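# Flip the towel over and lay it flat

## Task

Turn the towel upside down so the face currently underneath ends up on top, and leave it lying flat at its full size with square corners, one layer thick, roughly in its present spot.

## Robot and tools

Robot: two arms, left_arm and right_arm, with parallel-finger grippers. Calibrated bases: left_arm at (-0.021, +0.239, 0) m, right_arm at (-0.011, -0.277, 0) m, both nearly unrotated. A two-camera stand sits behind the arms.

Frames: the scene frame has its origin at table-top height midway between the nominal bases; +x points out over the table, +z up, and left_arm is on the +y side. Arm names do not match left or right in the images. Each arm reports hand poses, targets and wrist-camera poses in its own base frame; fixed cameras and the table use the scene frame. A gripper's fingers point along its +z and open and close along its y; end_effector_position is the point between the pads, about 1 cm behind the tips. Reported poses can be off by a few centimetres, more at long reach; friction and weight can leave the hand low, short or tilted, so check position and tilt after each move and correct.

execute_actions: argument actions is a list of actions; each action is a table of up to 15 rows, one row per 1/30 s step, and a short table keeps repeating its last row to fill 15. Every row holds 14 numbers in [-1, 1], one list covering both arms: left_arm dx, dy, dz, rx, ry, rz, opening, then right_arm in the same order, even if one arm stays still. The six pose numbers are an offset, not a pose: measured from that arm's Hand target as it was when the action began, along that arm's base axes, with rotation about the Hand target's position. All rows of one action count from that same start, but each new action or call starts from the current Hand target, so repeating an offset moves further. Scale: 1.0 equals 0.6 m or 180 degrees; rx, ry, rz form a single rotation vector. Opening is absolute: +1 fully open (0.093 m), -1 closed. Sending six zeros re-requests the current Hand target. Optional cameras: a list of names, ["all"], or []; images come back only when asked or when actions is empty.

move: target is one 14-number row (same layout, units and base-frame offsets as above) or a list of up to 15 such rows; every row in a list is an offset from the Hand targets at the move's start, not from the previous row. Paths are straight lines, do not avoid obstacles or the other arm, and are cut off after 10 s. speed: m/s, 0.002 to 2.9, default 0.25 (turn rate up to twice that in rad/s); one value or one per target. blend: corner rounding in metres for lists; 0 stops at each target. opening_speed: change rate of the commanded opening per second on the -1..+1 scale, at least 0.2. grip_force: newtons per finger pad, 10 to 50 (50 = full), one value or one per arm; it persists, and lower values close slowly. blocking=false returns after about 0.5 s while the move continues. The result adds a move: line naming how it ended (done, off_target, moving, held, fault) and any limits (paced = pose clipped, held = steps withheld).

wait: seconds from 0 to 10; the arms keep their last command and a running move continues. stop: brakes a running move, which needs some distance. zoom_image: camera plus region [x0, y0, x1, y1] in image pixels from the top-left, at most 504 wide and 504 high, from that camera's newest image. finished_scene: scene (integer) ends the scene for good; make no further call in that reply.

Cameras: cam_head_left, cam_head_right, cam_high, cam_left_wrist, cam_right_wrist, each 672x504. Wrist views may lag while the arm moves.

Results: per arm end_effector_position (m) and end_effector_quat_wxyz in the base frame; Hand target (last commanded pose after clipping, the base for the next offsets); Tool commands; grip_measured (+1 open, -1 closed; pads meet near -0.94, each millimetre of held width adds about 0.0208; may read up to 0.02 high); Joint positions, whose last entry is the opening in metres; Joint velocities (may be omitted when all are at noise level); Joint torques (include arm weight; the first three wrap at ±28 N m). A gripper often stops short of its Hand target; resend the missing distance as an offset. For cloth, close to about -1 and keep sending that value to hold; send a clearly higher value to release.

Limits: each step's commanded orientation is clipped to 40 degrees from the measured one. Joint ranges (rad): waist -2.618 to 3.054, shoulder 0 to 3.142, elbow 0 to 3.142 (straight at 2.901), wrist pitch and wrist yaw -1.571 to 1.571, wrist roll -2.094 to 2.094.

Avoid: letting the towel leave the table; dropping it or releasing it while it still moves; fast or hard contact with the table or fixed parts; any contact between the arms, grippers, or wrist cameras, or one gripper closing on the other's fingers; routing a path near an arm's own base (go around it); pressing toward unreachable poses, keeping an arm stretched, or holding loads for long, which heat motors (MOTOR HOT at 75 °C, the arm folds and idles at 90 °C, collapses at 100 °C). A blocked arm keeps pushing until you command it back past its gripper. Arm stops and fast moves cost; prefer smooth, moderate motion.

Each tool is called after "Emit:" in YAML: its name, and indented under it one key for each argument.

## Session

Emit:
execute_actions:
  actions: []

Scene clock: 0.00 s.
left_arm: end_effector_position=(+0.3926, -0.0070, +0.1094) grip_measured=+1.000 end_effector_quat_wxyz=(+0.592, -0.030, +0.803, +0.058) | right_arm: end_effector_position=(+0.3915, -0.0293, +0.0890) grip_measured=+1.000 end_effector_quat_wxyz=(+0.566, +0.067, +0.820, -0.061)
Joint positions: left_arm=[-0.123 1.516 0.385 0.825 -0.246 -0.017 0.093] | right_arm=[0.001 1.561 0.388 0.807 0.177 0.041 0.093]
Joint velocities: within noise
Joint torques (N m): no reading
Heat: left arm: 39 °C; right arm: 34 °C.
Hand target: left_arm +0.3927, -0.0071, +0.1090; +0.590, -0.029, +0.805, +0.058 | right_arm +0.3937, -0.0293, +0.0938; +0.571, +0.067, +0.816, -0.061
Tool commands: left_gripper/opening=+1.0 right_gripper/opening=+1.0
camera_calibration:
cam_left_wrist: T_world_to_cam=[[0.11016, -0.993275, -0.0356383, -0.0497362], [-0.650968, -0.0450077, -0.75777, 0.377467], [0.75107, 0.106675, -0.651548, -0.138026], [0, 0, 0, 1]] pos_world=[0.354864, -0.0176888, 0.19433]
cam_right_wrist: T_world_to_cam=[[-0.178404, -0.983881, 0.012256, 0.0409235], [-0.701554, 0.118457, -0.702701, 0.377239], [0.689923, -0.133963, -0.711379, -0.117639], [0, 0, 0, 1]] pos_world=[0.353116, -0.020182, 0.180899]

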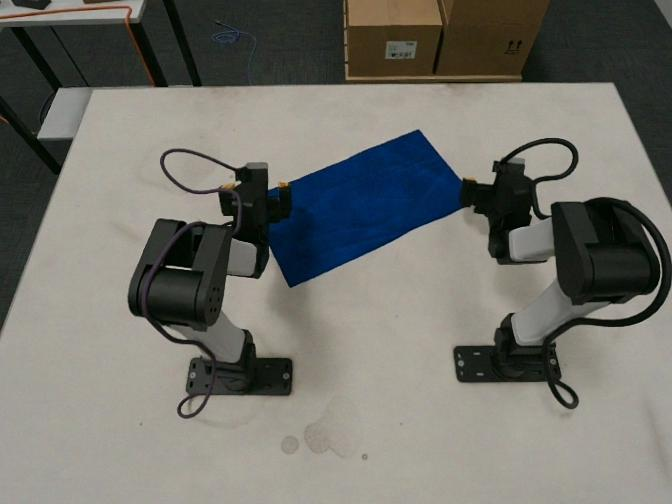

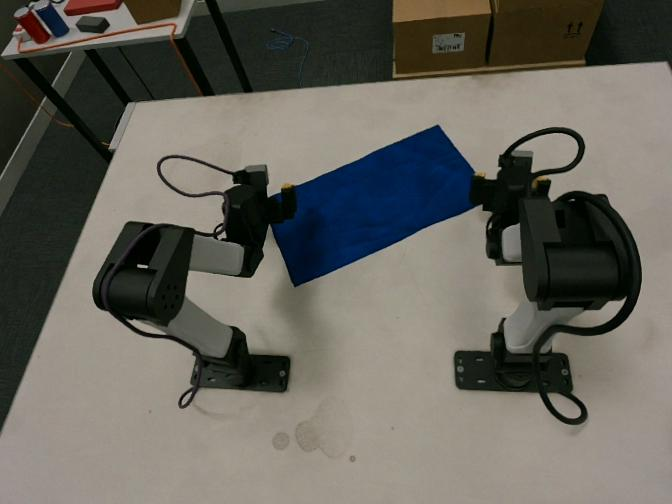

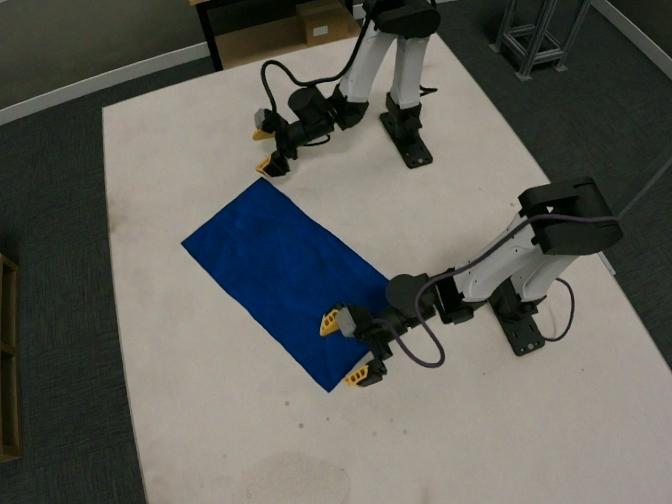

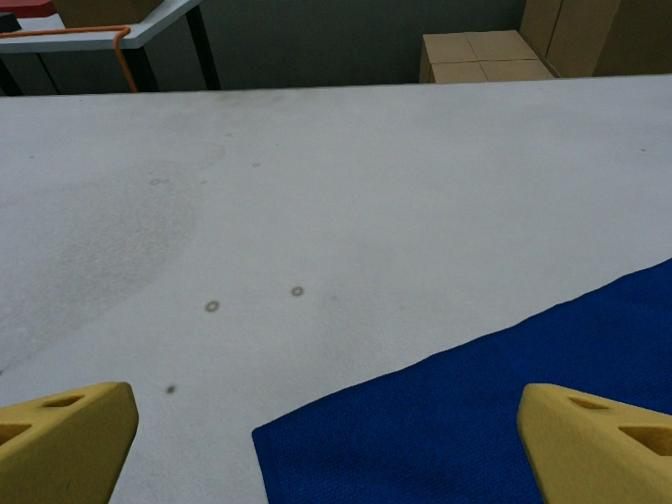

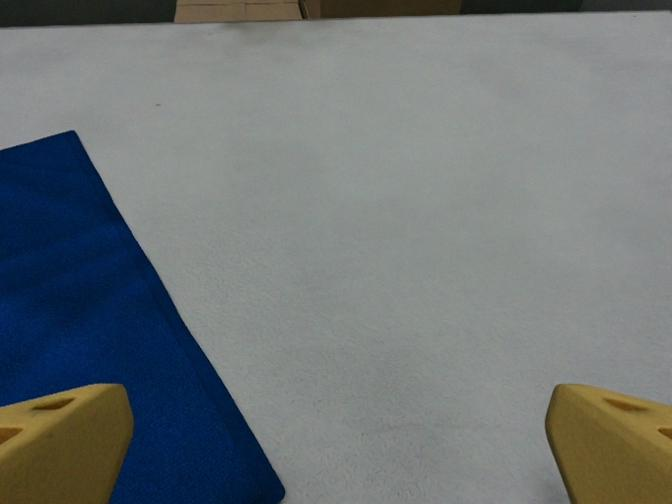

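Emit:
move:
  target: [-0.287,-0.1325,0.027,0.193,0.380,-0.3285,-0.02,0.01,0.078,0.052,0.2515,0.315,-0.268,-0.02]
  cameras: ["cam_head_left","cam_left_wrist","cam_right_wrist"]
  speed: 0.45

Scene clock: 7.90 s.
left_arm: end_effector_position=(+0.2207, -0.0873, +0.1230) grip_measured=-0.018 end_effector_quat_wxyz=(+0.009, +0.531, +0.848, -0.004) | right_arm: end_effector_position=(+0.3975, +0.0186, +0.1256) grip_measured=-0.018 end_effector_quat_wxyz=(+0.008, +0.528, +0.849, -0.002)
Joint positions: left_arm=[-0.369 1.424 1.147 -1.278 0.011 0.749 0.044] | right_arm=[0.052 2.059 1.904 -1.404 0.012 1.165 0.044]
Joint torques (N m): left_arm=[-0.44 -4.57 8.59 0.02 0.04 0.02] | right_arm=[-0.51 -8.54 9.05 0.19 -0.11 0.06]
Heat: left arm: 40 °C; right arm: 35 °C.
Hand target: left_arm +0.2205, -0.0865, +0.1252; +0.001, +0.537, +0.844, +0.001 | right_arm +0.3997, +0.0175, +0.1249; +0.001, +0.537, +0.843, +0.000
Off the commanded pose: left_arm 0.002 m, 1 deg | right_arm 0.003 m, 1 deg.
move: done
camera_calibration:
cam_left_wrist: T_world_to_cam=[[-0.891155, -0.453585, 0.0101941, 0.15237], [-0.415349, 0.824664, 0.383946, 0.155695], [-0.182559, 0.337921, -0.923299, 0.268067], [0, 0, 0, 1]] pos_world=[0.249391, -0.149869, 0.186174]
cam_right_wrist: T_world_to_cam=[[-0.902109, -0.431394, -0.00992429, 0.368882], [-0.398223, 0.823445, 0.404173, 0.128734], [-0.166186, 0.36856, -0.914629, 0.267062], [0, 0, 0, 1]] pos_world=[0.428418, -0.0453004, 0.195893]
Images, in order (width x height): cam_head_left 672x504, cam_left_wrist 672x504, cam_right_wrist 672x504.

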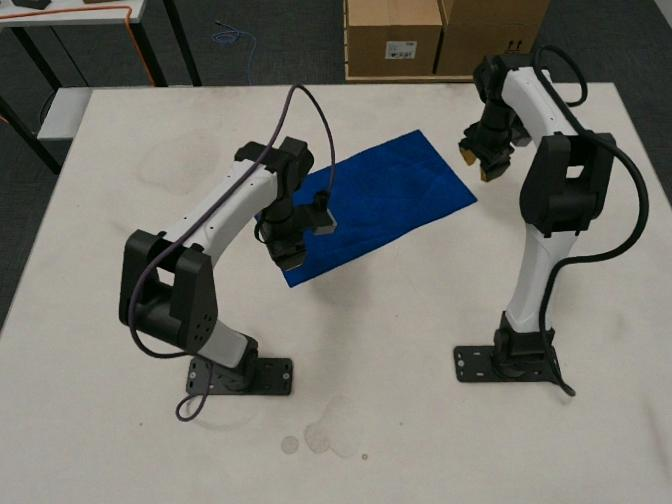

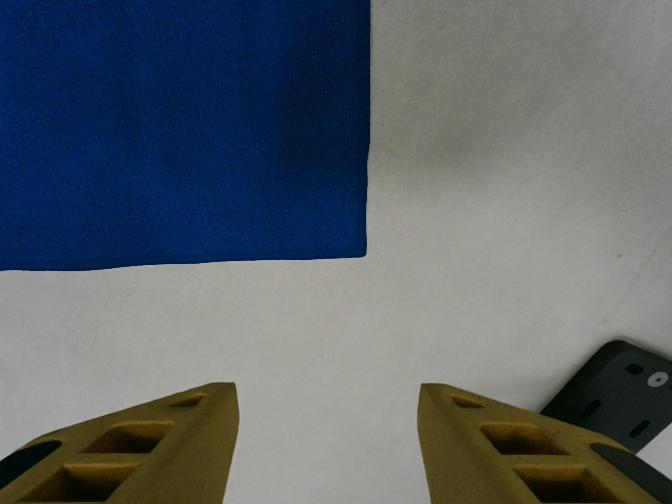

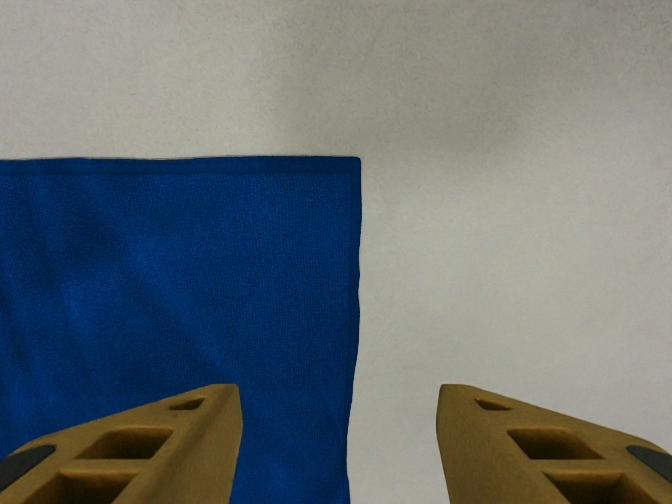

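Emit:
move:
  target:
    - [-0.022,-0.027,-0.16,0,0,0,-0.02,-0.007,-0.013,-0.16,0,0,0,-0.02]
    - [-0.022,-0.027,-0.202,0,0,0,-0.02,-0.007,-0.013,-0.200,0,0,0,-0.02]
  cameras: ["cam_left_wrist","cam_right_wrist"]
  speed: [0.25,0.06]
  blend: 0.005

Scene clock: 11.13 s.
left_arm: end_effector_position=(+0.2004, -0.0994, +0.0170) grip_measured=-0.018 end_effector_quat_wxyz=(-0.012, +0.537, +0.843, -0.005) | right_arm: end_effector_position=(+0.3923, +0.0110, +0.0176) grip_measured=-0.018 end_effector_quat_wxyz=(+0.002, +0.537, +0.844, -0.005)
Joint positions: left_arm=[-0.455 1.521 0.795 -0.87 0.007 0.679 0.044] | right_arm=[0.032 2.103 1.536 -1.005 0.01 1.165 0.044]
Joint torques (N m): left_arm=[-0.49 -3.32 3.47 0.88 0.07 -0.13] | right_arm=[-0.43 -7.95 5.12 0.74 -0.04 -0.14]
Heat: left arm: 40 °C; right arm: 35 °C.
Hand target: left_arm +0.2072, -0.1027, +0.0040; +0.001, +0.537, +0.844, +0.001 | right_arm +0.3955, +0.0097, +0.0049; +0.001, +0.537, +0.843, +0.000
Off the commanded pose: left_arm 0.015 m, 2 deg | right_arm 0.013 m, 1 deg.
move: off_target (left_arm, right_arm)
camera_calibration:
cam_left_wrist: T_world_to_cam=[[-0.897179, -0.440333, 0.034292, 0.131962], [-0.387879, 0.822673, 0.415644, 0.191607], [-0.211233, 0.359606, -0.908881, 0.178324], [0, 0, 0, 1]] pos_world=[0.230382, -0.163649, 0.0779096]
cam_right_wrist: T_world_to_cam=[[-0.910389, -0.413752, 0.00103259, 0.362663], [-0.377015, 0.830578, 0.409877, 0.168176], [-0.170445, 0.372758, -0.91214, 0.1719], [0, 0, 0, 1]] pos_world=[0.422869, -0.053708, 0.0874905]
Images, in order (width x height): cam_left_wrist 672x504, cam_right_wrist 672x504.

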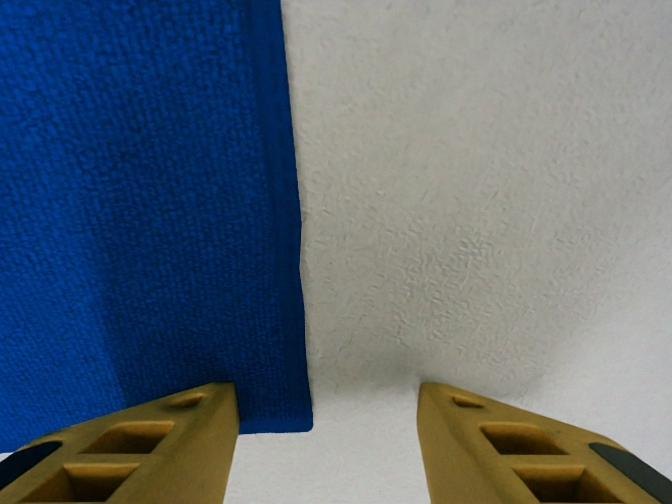

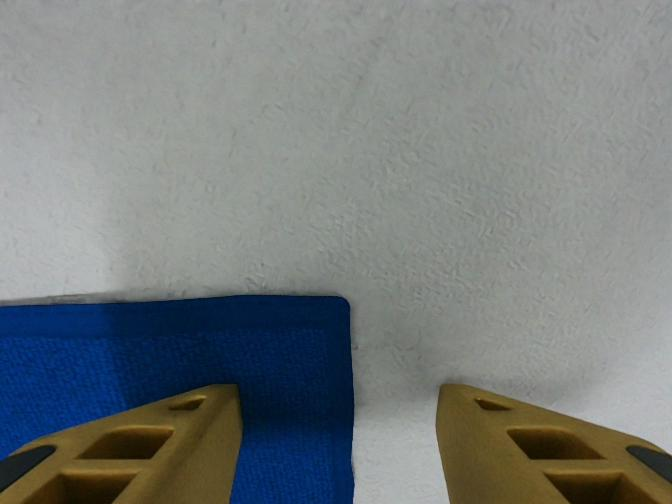

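Emit:
move:
  target:
    - [0,0,-0.008,0,0,0,-0.02,0,0,-0.01,0,0,0,-0.02]
    - [0,0,-0.008,0,0,0,-1,0,0,-0.01,0,0,0,-1]
  cameras: ["cam_left_wrist","cam_right_wrist"]
  opening_speed: 1

Scene clock: 14.23 s.
left_arm: end_effector_position=(+0.2136, -0.0955, +0.0162) grip_measured=-0.977 end_effector_quat_wxyz=(+0.006, +0.536, +0.844, +0.026) | right_arm: end_effector_position=(+0.4070, +0.0152, +0.0172) grip_measured=-0.973 end_effector_quat_wxyz=(+0.022, +0.536, +0.844, +0.022)
Joint positions: left_arm=[-0.457 1.521 0.79 -0.822 -0.051 0.677 0] | right_arm=[0.032 2.103 1.532 -0.939 -0.012 1.165 0]
Joint torques (N m): left_arm=[-0.28 -2.55 2.91 0.72 0.59 -0.12] | right_arm=[-0.29 -7.54 4.57 0.39 0.15 -0.18]
Heat: left arm: 40 °C; right arm: 36 °C.
Hand target: left_arm +0.2072, -0.1027, -0.0007; +0.001, +0.537, +0.844, +0.001 | right_arm +0.3956, +0.0097, -0.0010; +0.001, +0.537, +0.843, +0.000
Off the commanded pose: left_arm 0.020 m, 3 deg | right_arm 0.022 m, 3 deg.
move: off_target (left_arm, right_arm); target 2's new opening was sent with left_arm's hand 0.019 m and 1 deg from that target
camera_calibration:
cam_left_wrist: T_world_to_cam=[[-0.896777, -0.440815, -0.0383819, 0.146623], [-0.415473, 0.809021, 0.415773, 0.198513], [-0.152227, 0.388802, -0.908658, 0.169151], [0, 0, 0, 1]] pos_world=[0.239714, -0.161734, 0.0767916]
cam_right_wrist: T_world_to_cam=[[-0.90818, -0.413537, -0.0647709, 0.377879], [-0.40256, 0.820507, 0.405849, 0.180952], [-0.114689, 0.394659, -0.911642, 0.149404], [0, 0, 0, 1]] pos_world=[0.433161, -0.0511688, 0.0872391]
Images, in order (width x height): cam_left_wrist 672x504, cam_right_wrist 672x504.

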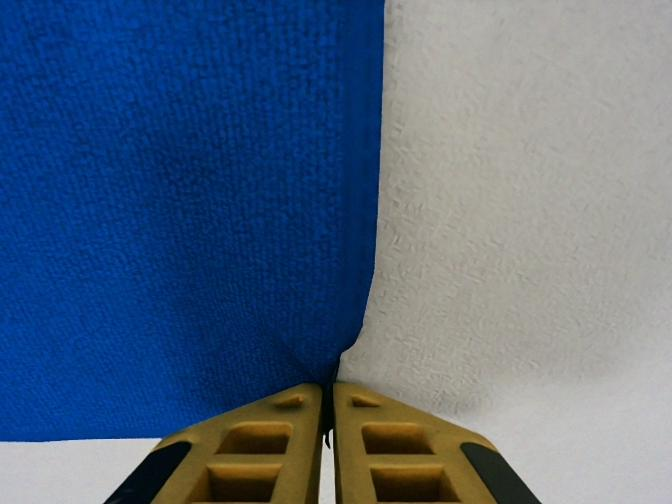

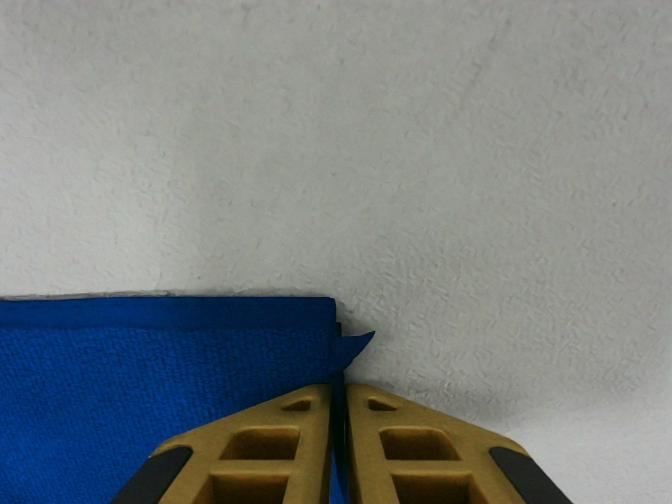

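Emit:
move:
  target:
    - [0.01,0.012,0.485,0,0,0,-1,0.019,0.009,0.485,0,0,0,-1]
    - [-0.109,-0.047,0.485,0,0,0,-1,-0.102,-0.048,0.485,0,0,0,-1]
  cameras: ["cam_head_left","cam_head_right"]
  speed: [0.2,0.15]
  blend: [0.02,0]

Scene clock: 20.13 s.
left_arm: end_effector_position=(+0.1476, -0.1338, +0.2946) grip_measured=-0.978 end_effector_quat_wxyz=(+0.246, +0.524, +0.814, -0.038) | right_arm: end_effector_position=(+0.3393, -0.0158, +0.2851) grip_measured=-0.973 end_effector_quat_wxyz=(+0.147, +0.533, +0.828, +0.091)
Joint positions: left_arm=[-0.744 1.056 1.521 -1.532 -0.009 0.402 0] | right_arm=[-0.052 1.665 1.998 -1.555 -0.011 1.093 0]
Joint torques (N m): left_arm=[-0.28 -1.91 5.34 1 0.18 -0.19] | right_arm=[-0.24 -8.47 5.64 0.97 0.08 -0.24]
Heat: left arm: 40 °C; right arm: 37 °C.
Hand target: left_arm +0.1419, -0.1309, +0.2903; +0.001, +0.537, +0.844, +0.001 | right_arm +0.3344, -0.0190, +0.2900; +0.001, +0.537, +0.843, +0.000
Off the commanded pose: left_arm 0.008 m, 29 deg | right_arm 0.008 m, 20 deg.
joint sent to its limit (left arm) — joint 4 (wrist pitch), lower limit. The joint targets are off in orientation, not in position.
joint sent to its limit (right arm) — joint 4 (wrist pitch), lower limit. The joint targets are off in orientation, not in position.
move: off_target (left_arm, right_arm)
Images, in order (width x height): cam_head_left 672x504, cam_head_right 672x504.

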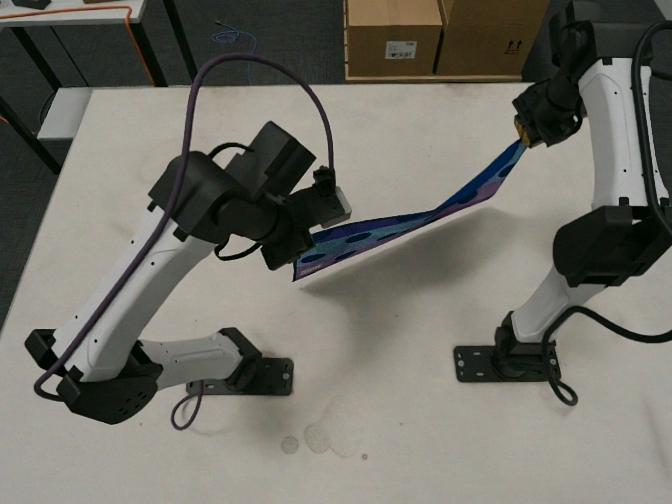

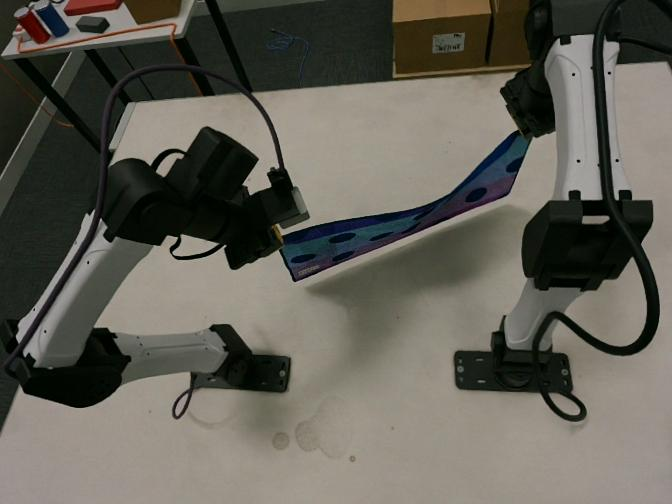

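Emit:
move:
  target:
    - [0.116,0.066,-0.087,0,0,0,-1,0.124,0.05,-0.087,0,0,0,-1]
    - [0.265,0.139,-0.25,0,0,0,-1,0.275,0.121,-0.25,0,0,0,-1]
    - [0.377,0.195,-0.383,0,0,0,-1,0.388,0.175,-0.383,0,0,0,-1]
    - [0.44,0.226,-0.447,0,0,0,-1,0.451,0.205,-0.445,0,0,0,-1]
  cameras: ["all"]
  speed: [0.15,0.15,0.13,0.1]
  blend: [0.02,0.03,0.02,0]

Scene clock: 26.57 s.
left_arm: end_effector_position=(+0.3972, +0.0004, +0.0247) grip_measured=-0.978 end_effector_quat_wxyz=(-0.004, +0.535, +0.845, -0.010) | right_arm: end_effector_position=(+0.5980, +0.0992, +0.0294) grip_measured=-0.974 end_effector_quat_wxyz=(+0.139, +0.524, +0.830, +0.127)
Joint positions: left_arm=[0.006 2.127 1.603 -1.065 0.012 1.136 0] | right_arm=[0.163 2.837 2.844 -1.198 -0.005 1.29 0]
Joint torques (N m): left_arm=[0.47 -10.06 8.09 0.3 0.05 0.02] | right_arm=[0.92 -12.44 9.33 1.22 0.11 0.04]
Heat: left arm: 41 °C; right arm: 38 °C.
Hand target: left_arm +0.4058, +0.0047, +0.0220; +0.001, +0.537, +0.844, +0.000 | right_arm +0.6049, +0.1038, +0.0230; +0.001, +0.537, +0.843, +0.000
Off the commanded pose: left_arm 0.010 m, 1 deg | right_arm 0.011 m, 22 deg.
elbow stopped short (right arm): the move would have taken joint 3 (elbow) straighter than the controller allows.
move: off_target (right_arm)
camera_calibration:
cam_left_wrist: T_world_to_cam=[[-0.895513, -0.443735, 0.0339936, 0.351611], [-0.395022, 0.827733, 0.398517, 0.185905], [-0.204974, 0.343449, -0.916531, 0.188682], [0, 0, 0, 1]] pos_world=[0.426983, -0.0626604, 0.0868936]
cam_right_wrist: T_world_to_cam=[[-0.838393, -0.407065, -0.362484, 0.553356], [-0.51896, 0.799484, 0.302498, 0.258666], [0.166664, 0.441727, -0.881533, -0.0245356], [0, 0, 0, 1]] pos_world=[0.602256, 0.0292904, 0.100708]

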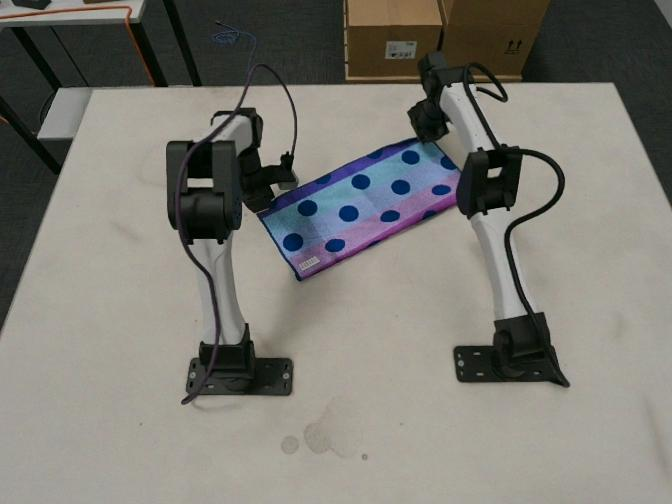

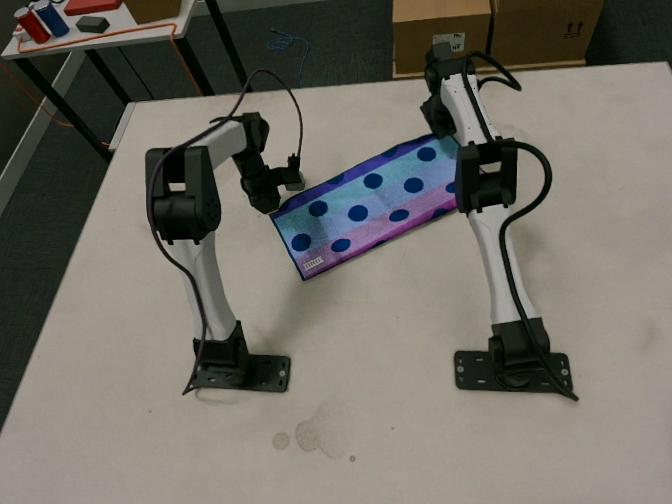

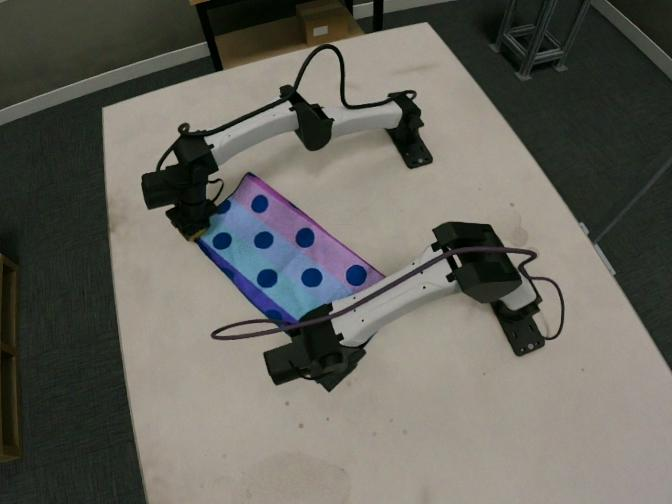

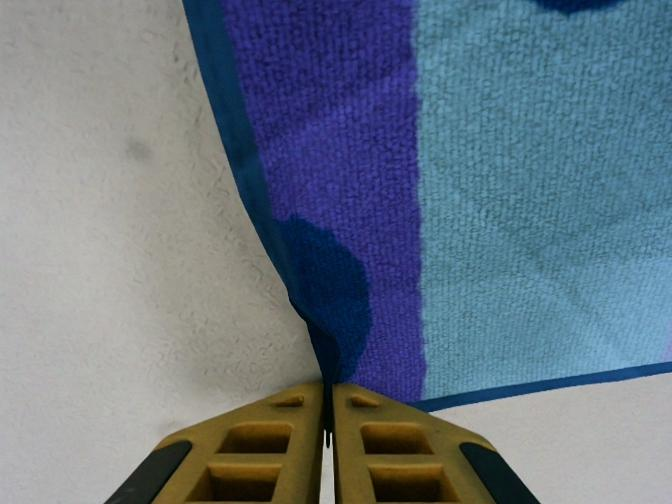

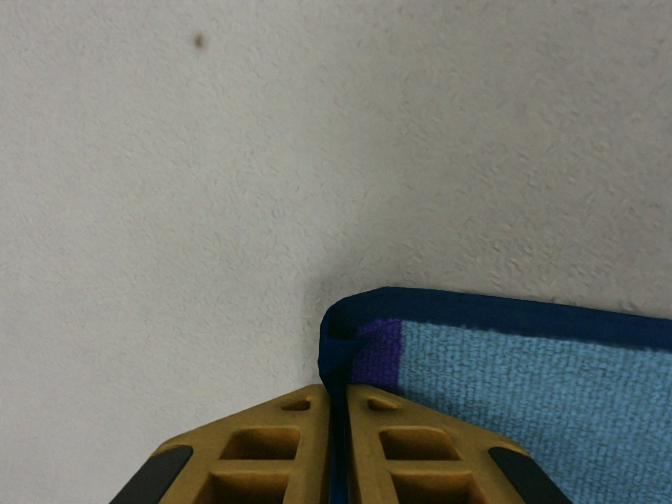

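Emit:
zoom_image:
  camera: "cam_head_left"
  region: [240, 120, 480, 300]

Emit:
zoom_image:
  camera: "cam_high"
  region: [180, 160, 400, 340]

Scaled by 2.100 from the camera's 672x504 image, which has a finer 960x720 frame.

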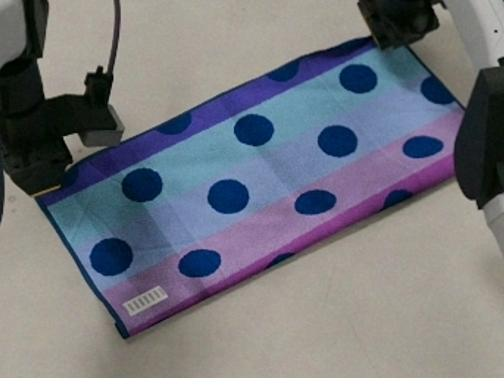

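Scaled by 2.291 from the camera's 672x504 image, which has a finer 960x720 frame.

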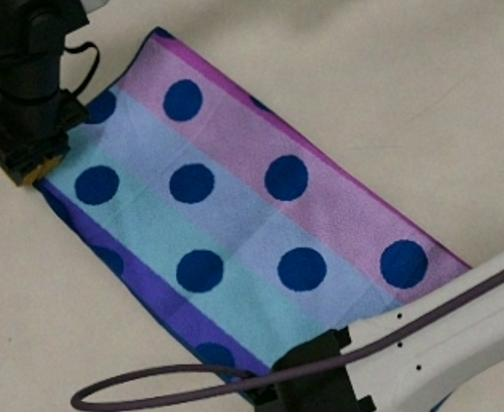

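Emit:
move:
  target:
    - [-0.175,-0.086,0.297,0,0,0,-1,-0.176,-0.083,0.297,0,0,0,-1]
    - [-0.458,-0.226,0.447,0,0,0,-1,-0.463,-0.219,0.447,0,0,0,-1]
  cameras: ["cam_head_left"]
  speed: [0.2,0.2]
  blend: [0.05,0]

Emit:
move:
  target:
    - [0.06,0.029,-0.109,0,0,0,-1,0.06,0.029,-0.109,0,0,0,-1]
    - [0.239,0.118,-0.109,0,0,0,-1,0.241,0.114,-0.109,0,0,0,-1]
    - [0.343,0.169,-0.184,0,0,0,-1,0.347,0.164,-0.184,0,0,0,-1]
    - [0.403,0.199,-0.267,0,0,0,-1,0.407,0.193,-0.267,0,0,0,-1]
    - [0.44,0.217,-0.374,0,0,0,-1,0.445,0.21,-0.374,0,0,0,-1]
    - [0.458,0.226,-0.447,0,0,0,-1,0.463,0.219,-0.447,0,0,0,-1]
  cameras: ["all"]
  speed: [0.12,0.12,0.15,0.15,0.15,0.12]
  blend: [0.02,0.02,0.02,0.02,0.02,0]

Scene clock: 34.17 s.
left_arm: end_effector_position=(+0.1344, -0.1352, +0.2935) grip_measured=-0.978 end_effector_quat_wxyz=(+0.250, +0.523, +0.813, -0.057) | right_arm: end_effector_position=(+0.3301, -0.0253, +0.2891) grip_measured=-0.974 end_effector_quat_wxyz=(+0.156, +0.533, +0.827, +0.087)
Joint positions: left_arm=[-0.783 1.015 1.495 -1.532 0.006 0.359 0] | right_arm=[-0.079 1.63 1.974 -1.556 -0.005 1.066 0]
Joint torques (N m): left_arm=[-0.32 -1.31 5.76 1.03 0.04 -0.19] | right_arm=[-0.34 -7.23 5.56 1 0.05 -0.27]
Heat: left arm: 41 °C; right arm: 40 °C.
Hand target: left_arm +0.1309, -0.1309, +0.2902; +0.001, +0.537, +0.844, +0.001 | right_arm +0.3272, -0.0274, +0.2910; +0.001, +0.537, +0.843, +0.000
Off the commanded pose: left_arm 0.006 m, 30 deg | right_arm 0.004 m, 20 deg.
elbow stopped short (right arm): the move would have taken joint 3 (elbow) straighter than the controller allows.
joint sent to its limit (left arm) — joint 4 (wrist pitch), lower limit. The joint targets are off in orientation, not in position.
joint sent to its limit (right arm) — joint 4 (wrist pitch), lower limit. The joint targets are off in orientation, not in position.
move: off_target (left_arm, right_arm)
Images, in order (width x height): cam_head_left 672x504.

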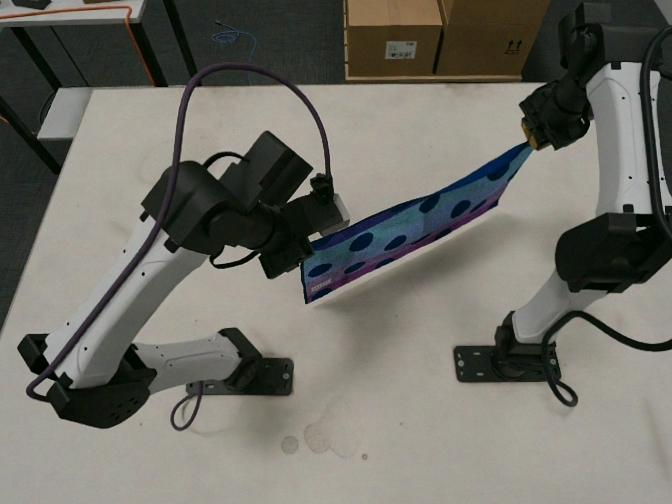

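Scene clock: 39.73 s.
left_arm: end_effector_position=(+0.4042, +0.0005, +0.0295) grip_measured=-0.978 end_effector_quat_wxyz=(+0.004, +0.535, +0.845, -0.004) | right_arm: end_effector_position=(+0.5990, +0.1001, +0.0292) grip_measured=-0.974 end_effector_quat_wxyz=(+0.141, +0.523, +0.830, +0.129)
Joint positions: left_arm=[0.006 2.129 1.627 -1.065 0.011 1.135 0] | right_arm=[0.164 2.839 2.847 -1.195 -0.005 1.29 0]
Joint torques (N m): left_arm=[0.5 -10.33 5.87 0.34 0.05 0.02] | right_arm=[0.87 -12.51 8.99 1.23 0.11 0]
Heat: left arm: 41 °C; right arm: 41 °C.
Hand target: left_arm +0.4057, +0.0048, +0.0219; +0.001, +0.537, +0.844, +0.001 | right_arm +0.6050, +0.1039, +0.0230; +0.001, +0.537, +0.843, +0.000
Off the commanded pose: left_arm 0.009 m, 1 deg | right_arm 0.010 m, 22 deg.
elbow stopped short (right arm): the move would have taken joint 3 (elbow) straighter than the controller allows.
move: off_target (right_arm)
camera_calibration:
cam_left_wrist: T_world_to_cam=[[-0.896028, -0.443752, 0.0147802, 0.358492], [-0.403294, 0.827355, 0.390945, 0.190351], [-0.185711, 0.344337, -0.920295, 0.186893], [0, 0, 0, 1]] pos_world=[0.432694, -0.0627599, 0.0922814]
cam_right_wrist: T_world_to_cam=[[-0.836259, -0.408132, -0.366196, 0.553372], [-0.521422, 0.798541, 0.30075, 0.260188], [0.169677, 0.442448, -0.880596, -0.027134], [0, 0, 0, 1]] pos_world=[0.603034, 0.0300836, 0.100497]

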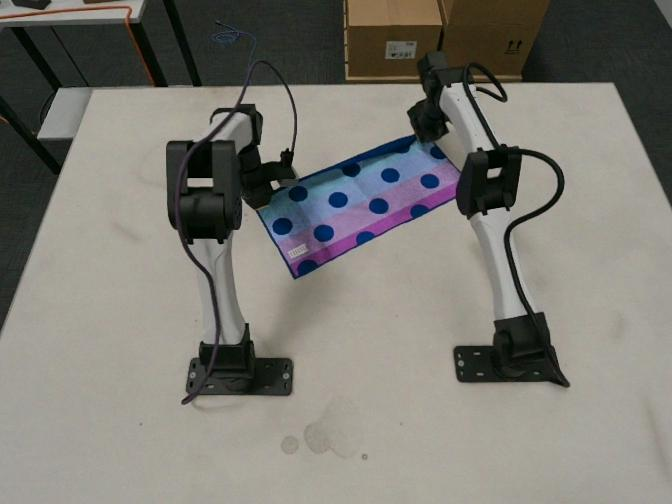

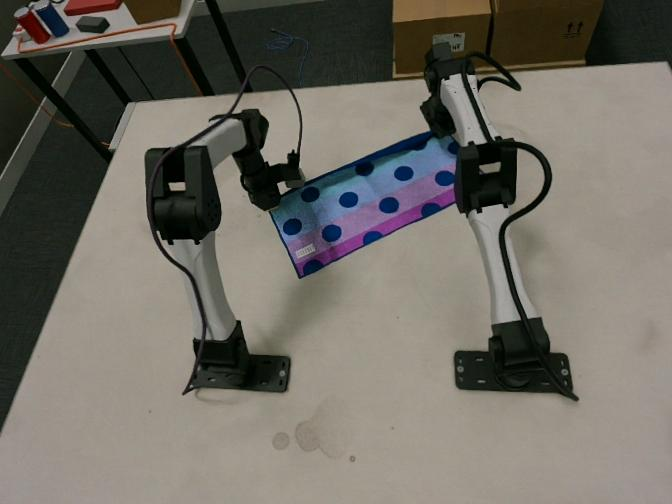

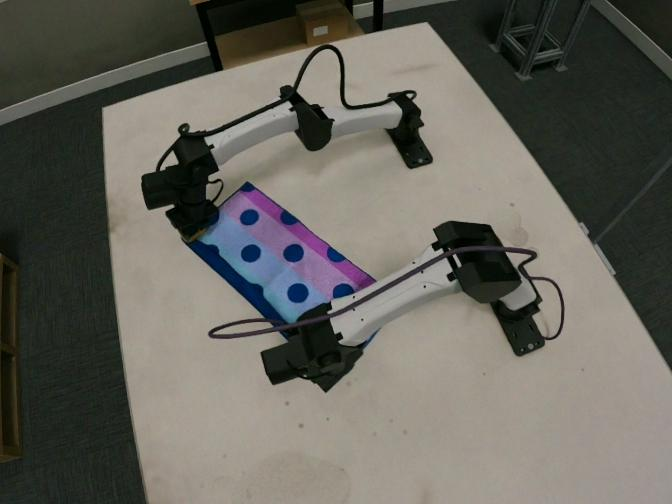

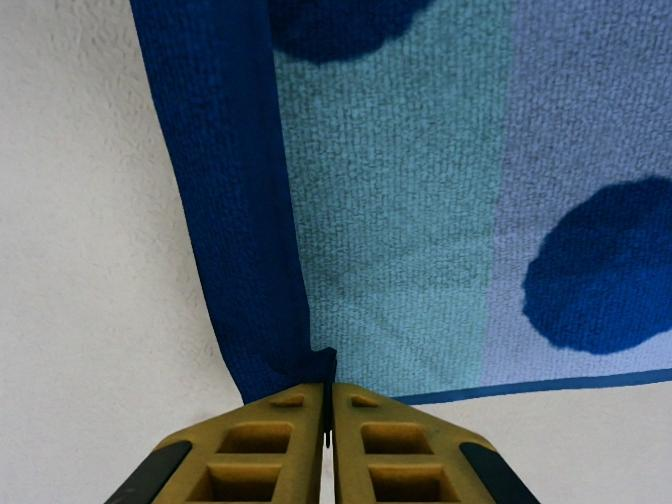

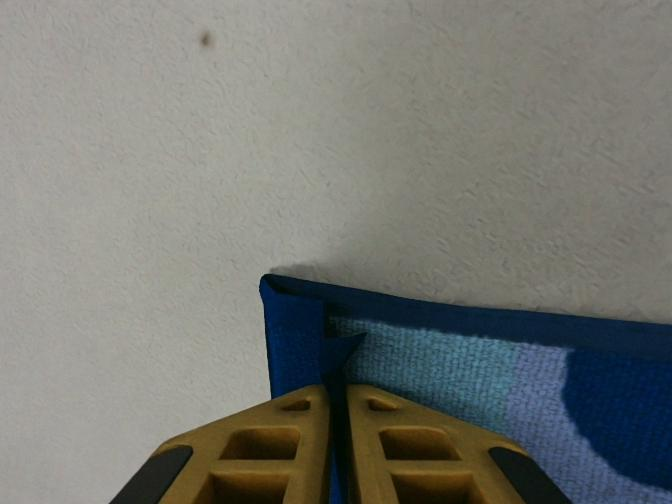

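Emit:
zoom_image:
  camera: "cam_head_left"
  region: [240, 120, 480, 300]

Scaled by 2.100 from the camera's 672x504 image, which has a finer 960x720 frame.

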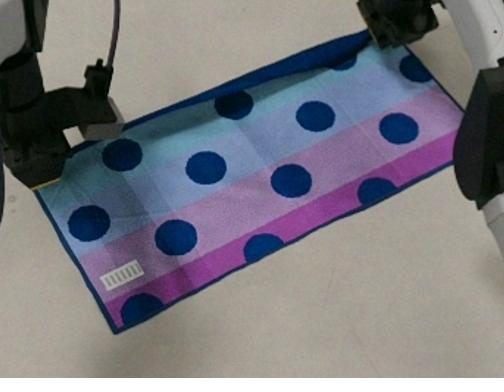

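Emit:
move:
  target:
    - [-0.175,-0.086,0.297,0,0,0,-1,-0.176,-0.083,0.297,0,0,0,-1]
    - [-0.473,-0.234,0.447,0,0,0,-1,-0.478,-0.226,0.447,0,0,0,-1]
  speed: [0.2,0.2]
  blend: [0.05,0]

Emit:
move:
  target:
    - [0.03,0.015,-0.109,0,0,0,-1,0.03,0.014,-0.109,0,0,0,-1]
    - [0.209,0.103,-0.109,0,0,0,-1,0.211,0.1,-0.109,0,0,0,-1]
    - [0.313,0.155,-0.184,0,0,0,-1,0.317,0.15,-0.184,0,0,0,-1]
    - [0.373,0.184,-0.267,0,0,0,-1,0.377,0.178,-0.267,0,0,0,-1]
    - [0.421,0.208,-0.355,0,0,0,-1,0.425,0.2,-0.355,0,0,0,-1]
    - [0.473,0.234,-0.450,0,0,0,-1,0.478,0.226,-0.447,0,0,0,-1]
  cameras: ["all"]
  speed: [0.12,0.12,0.15,0.15,0.15,0.12]
  blend: [0.01,0.02,0.02,0.02,0.02,0]

Emit:
zoom_image:
  camera: "cam_head_left"
  region: [240, 120, 480, 300]

Scene clock: 46.97 s.
left_arm: end_effector_position=(+0.1253, -0.1401, +0.2927) grip_measured=-0.978 end_effector_quat_wxyz=(+0.249, +0.523, +0.812, -0.071) | right_arm: end_effector_position=(+0.3209, -0.0296, +0.2895) grip_measured=-0.974 end_effector_quat_wxyz=(+0.157, +0.533, +0.827, +0.084)
Joint positions: left_arm=[-0.836 1.002 1.484 -1.53 0.006 0.306 0] | right_arm=[-0.095 1.597 1.941 -1.557 -0.005 1.05 0]
Joint torques (N m): left_arm=[-0.35 -1.25 6.01 1.02 0.05 -0.21] | right_arm=[-0.27 -6.97 5.7 1.01 0.06 -0.3]
Heat: left arm: 42 °C; right arm: 43 °C.
Hand target: left_arm +0.1218, -0.1356, +0.2901; +0.001, +0.537, +0.844, +0.000 | right_arm +0.3182, -0.0316, +0.2912; +0.001, +0.537, +0.843, +0.000
Off the commanded pose: left_arm 0.006 m, 30 deg | right_arm 0.004 m, 20 deg.
elbow stopped short (right arm): the move would have taken joint 3 (elbow) straighter than the controller allows.
joint sent to its limit (left arm) — joint 4 (wrist pitch), lower limit. The joint targets are off in orientation, not in position.
joint sent to its limit (right arm) — joint 4 (wrist pitch), lower limit. The joint targets are off in orientation, not in position.
move: off_target (left_arm, right_arm)

Scene clock: 52.73 s.
left_arm: end_effector_position=(+0.3968, +0.0019, +0.0226) grip_measured=-0.978 end_effector_quat_wxyz=(-0.007, +0.535, +0.845, -0.008) | right_arm: end_effector_position=(+0.5976, +0.0998, +0.0284) grip_measured=-0.974 end_effector_quat_wxyz=(+0.139, +0.524, +0.831, +0.126)
Joint positions: left_arm=[0.008 2.13 1.599 -1.06 0.006 1.136 0] | right_arm=[0.164 2.838 2.844 -1.199 -0.005 1.29 0]
Joint torques (N m): left_arm=[0.35 -10.22 7.92 0.32 0.09 0.03] | right_arm=[0.75 -12.53 9.46 1.22 0.1 0.02]
Heat: left arm: 42 °C; right arm: 43 °C.
Hand target: left_arm +0.4056, +0.0048, +0.0201; +0.001, +0.537, +0.844, +0.001 | right_arm +0.6050, +0.1038, +0.0229; +0.001, +0.537, +0.843, +0.000
Off the commanded pose: left_arm 0.010 m, 1 deg | right_arm 0.010 m, 22 deg.
elbow stopped short (right arm): the move would have taken joint 3 (elbow) straighter than the controller allows.
move: off_target (right_arm)
camera_calibration:
cam_left_wrist: T_world_to_cam=[[-0.894975, -0.444841, 0.0336949, 0.351776], [-0.394946, 0.825181, 0.403849, 0.185186], [-0.207453, 0.348127, -0.914205, 0.18709], [0, 0, 0, 1]] pos_world=[0.426781, -0.0614584, 0.0843984]
cam_right_wrist: T_world_to_cam=[[-0.838788, -0.408151, -0.360342, 0.553179], [-0.519083, 0.799185, 0.303079, 0.258384], [0.164278, 0.441267, -0.882211, -0.0240401], [0, 0, 0, 1]] pos_world=[0.602072, 0.0298924, 0.0998147]

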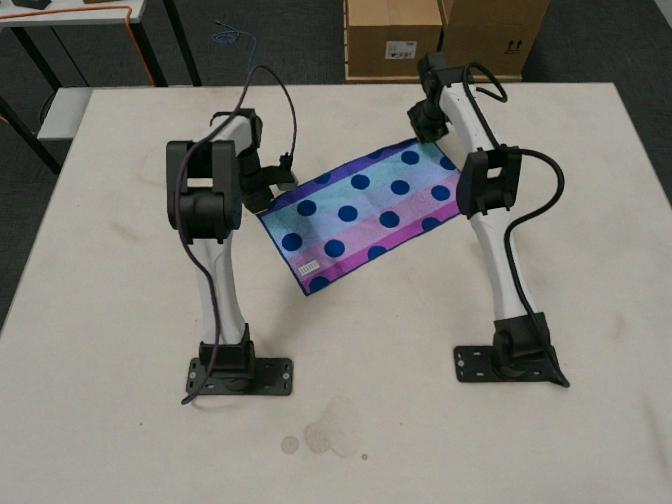

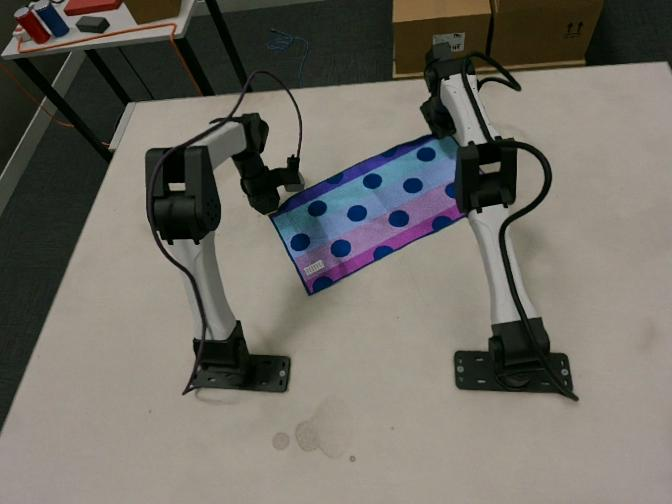

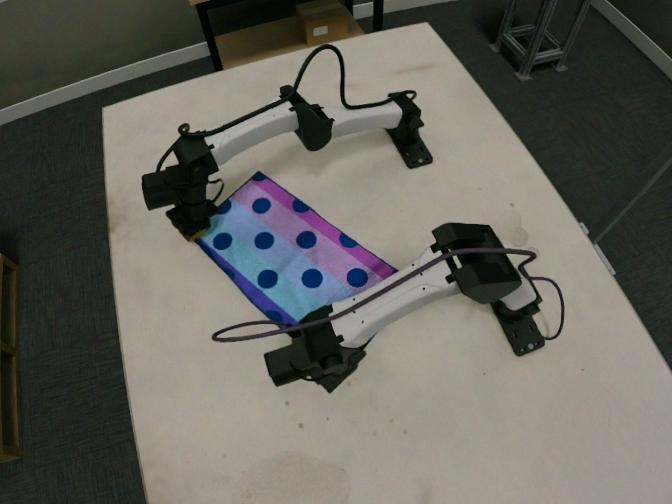

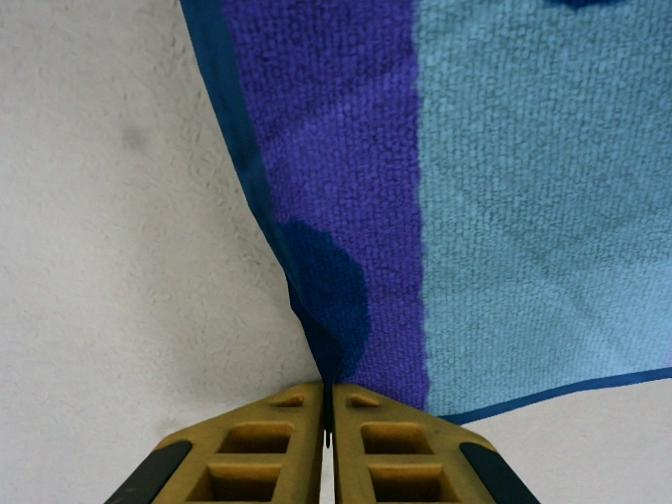

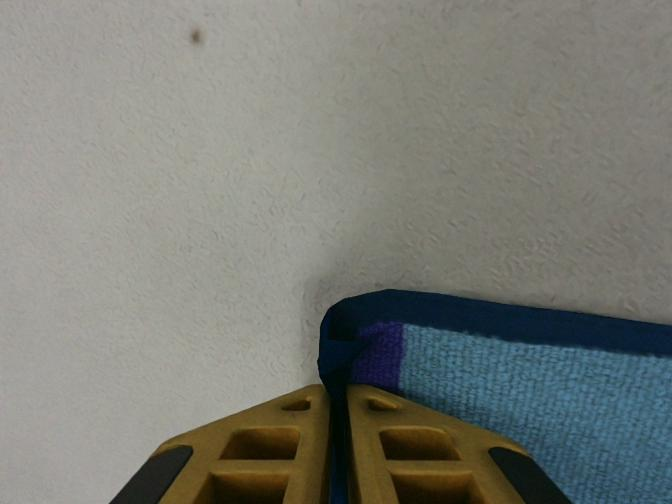

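Scaled by 2.100 from the camera's 672x504 image, which has a finer 960x720 frame.

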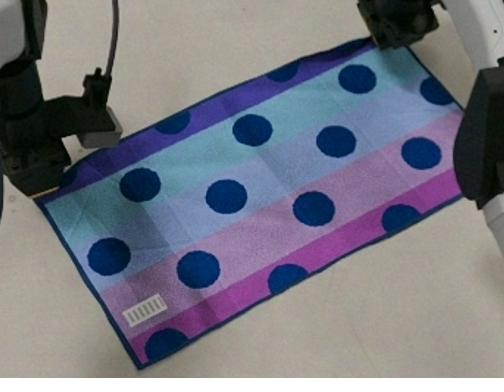

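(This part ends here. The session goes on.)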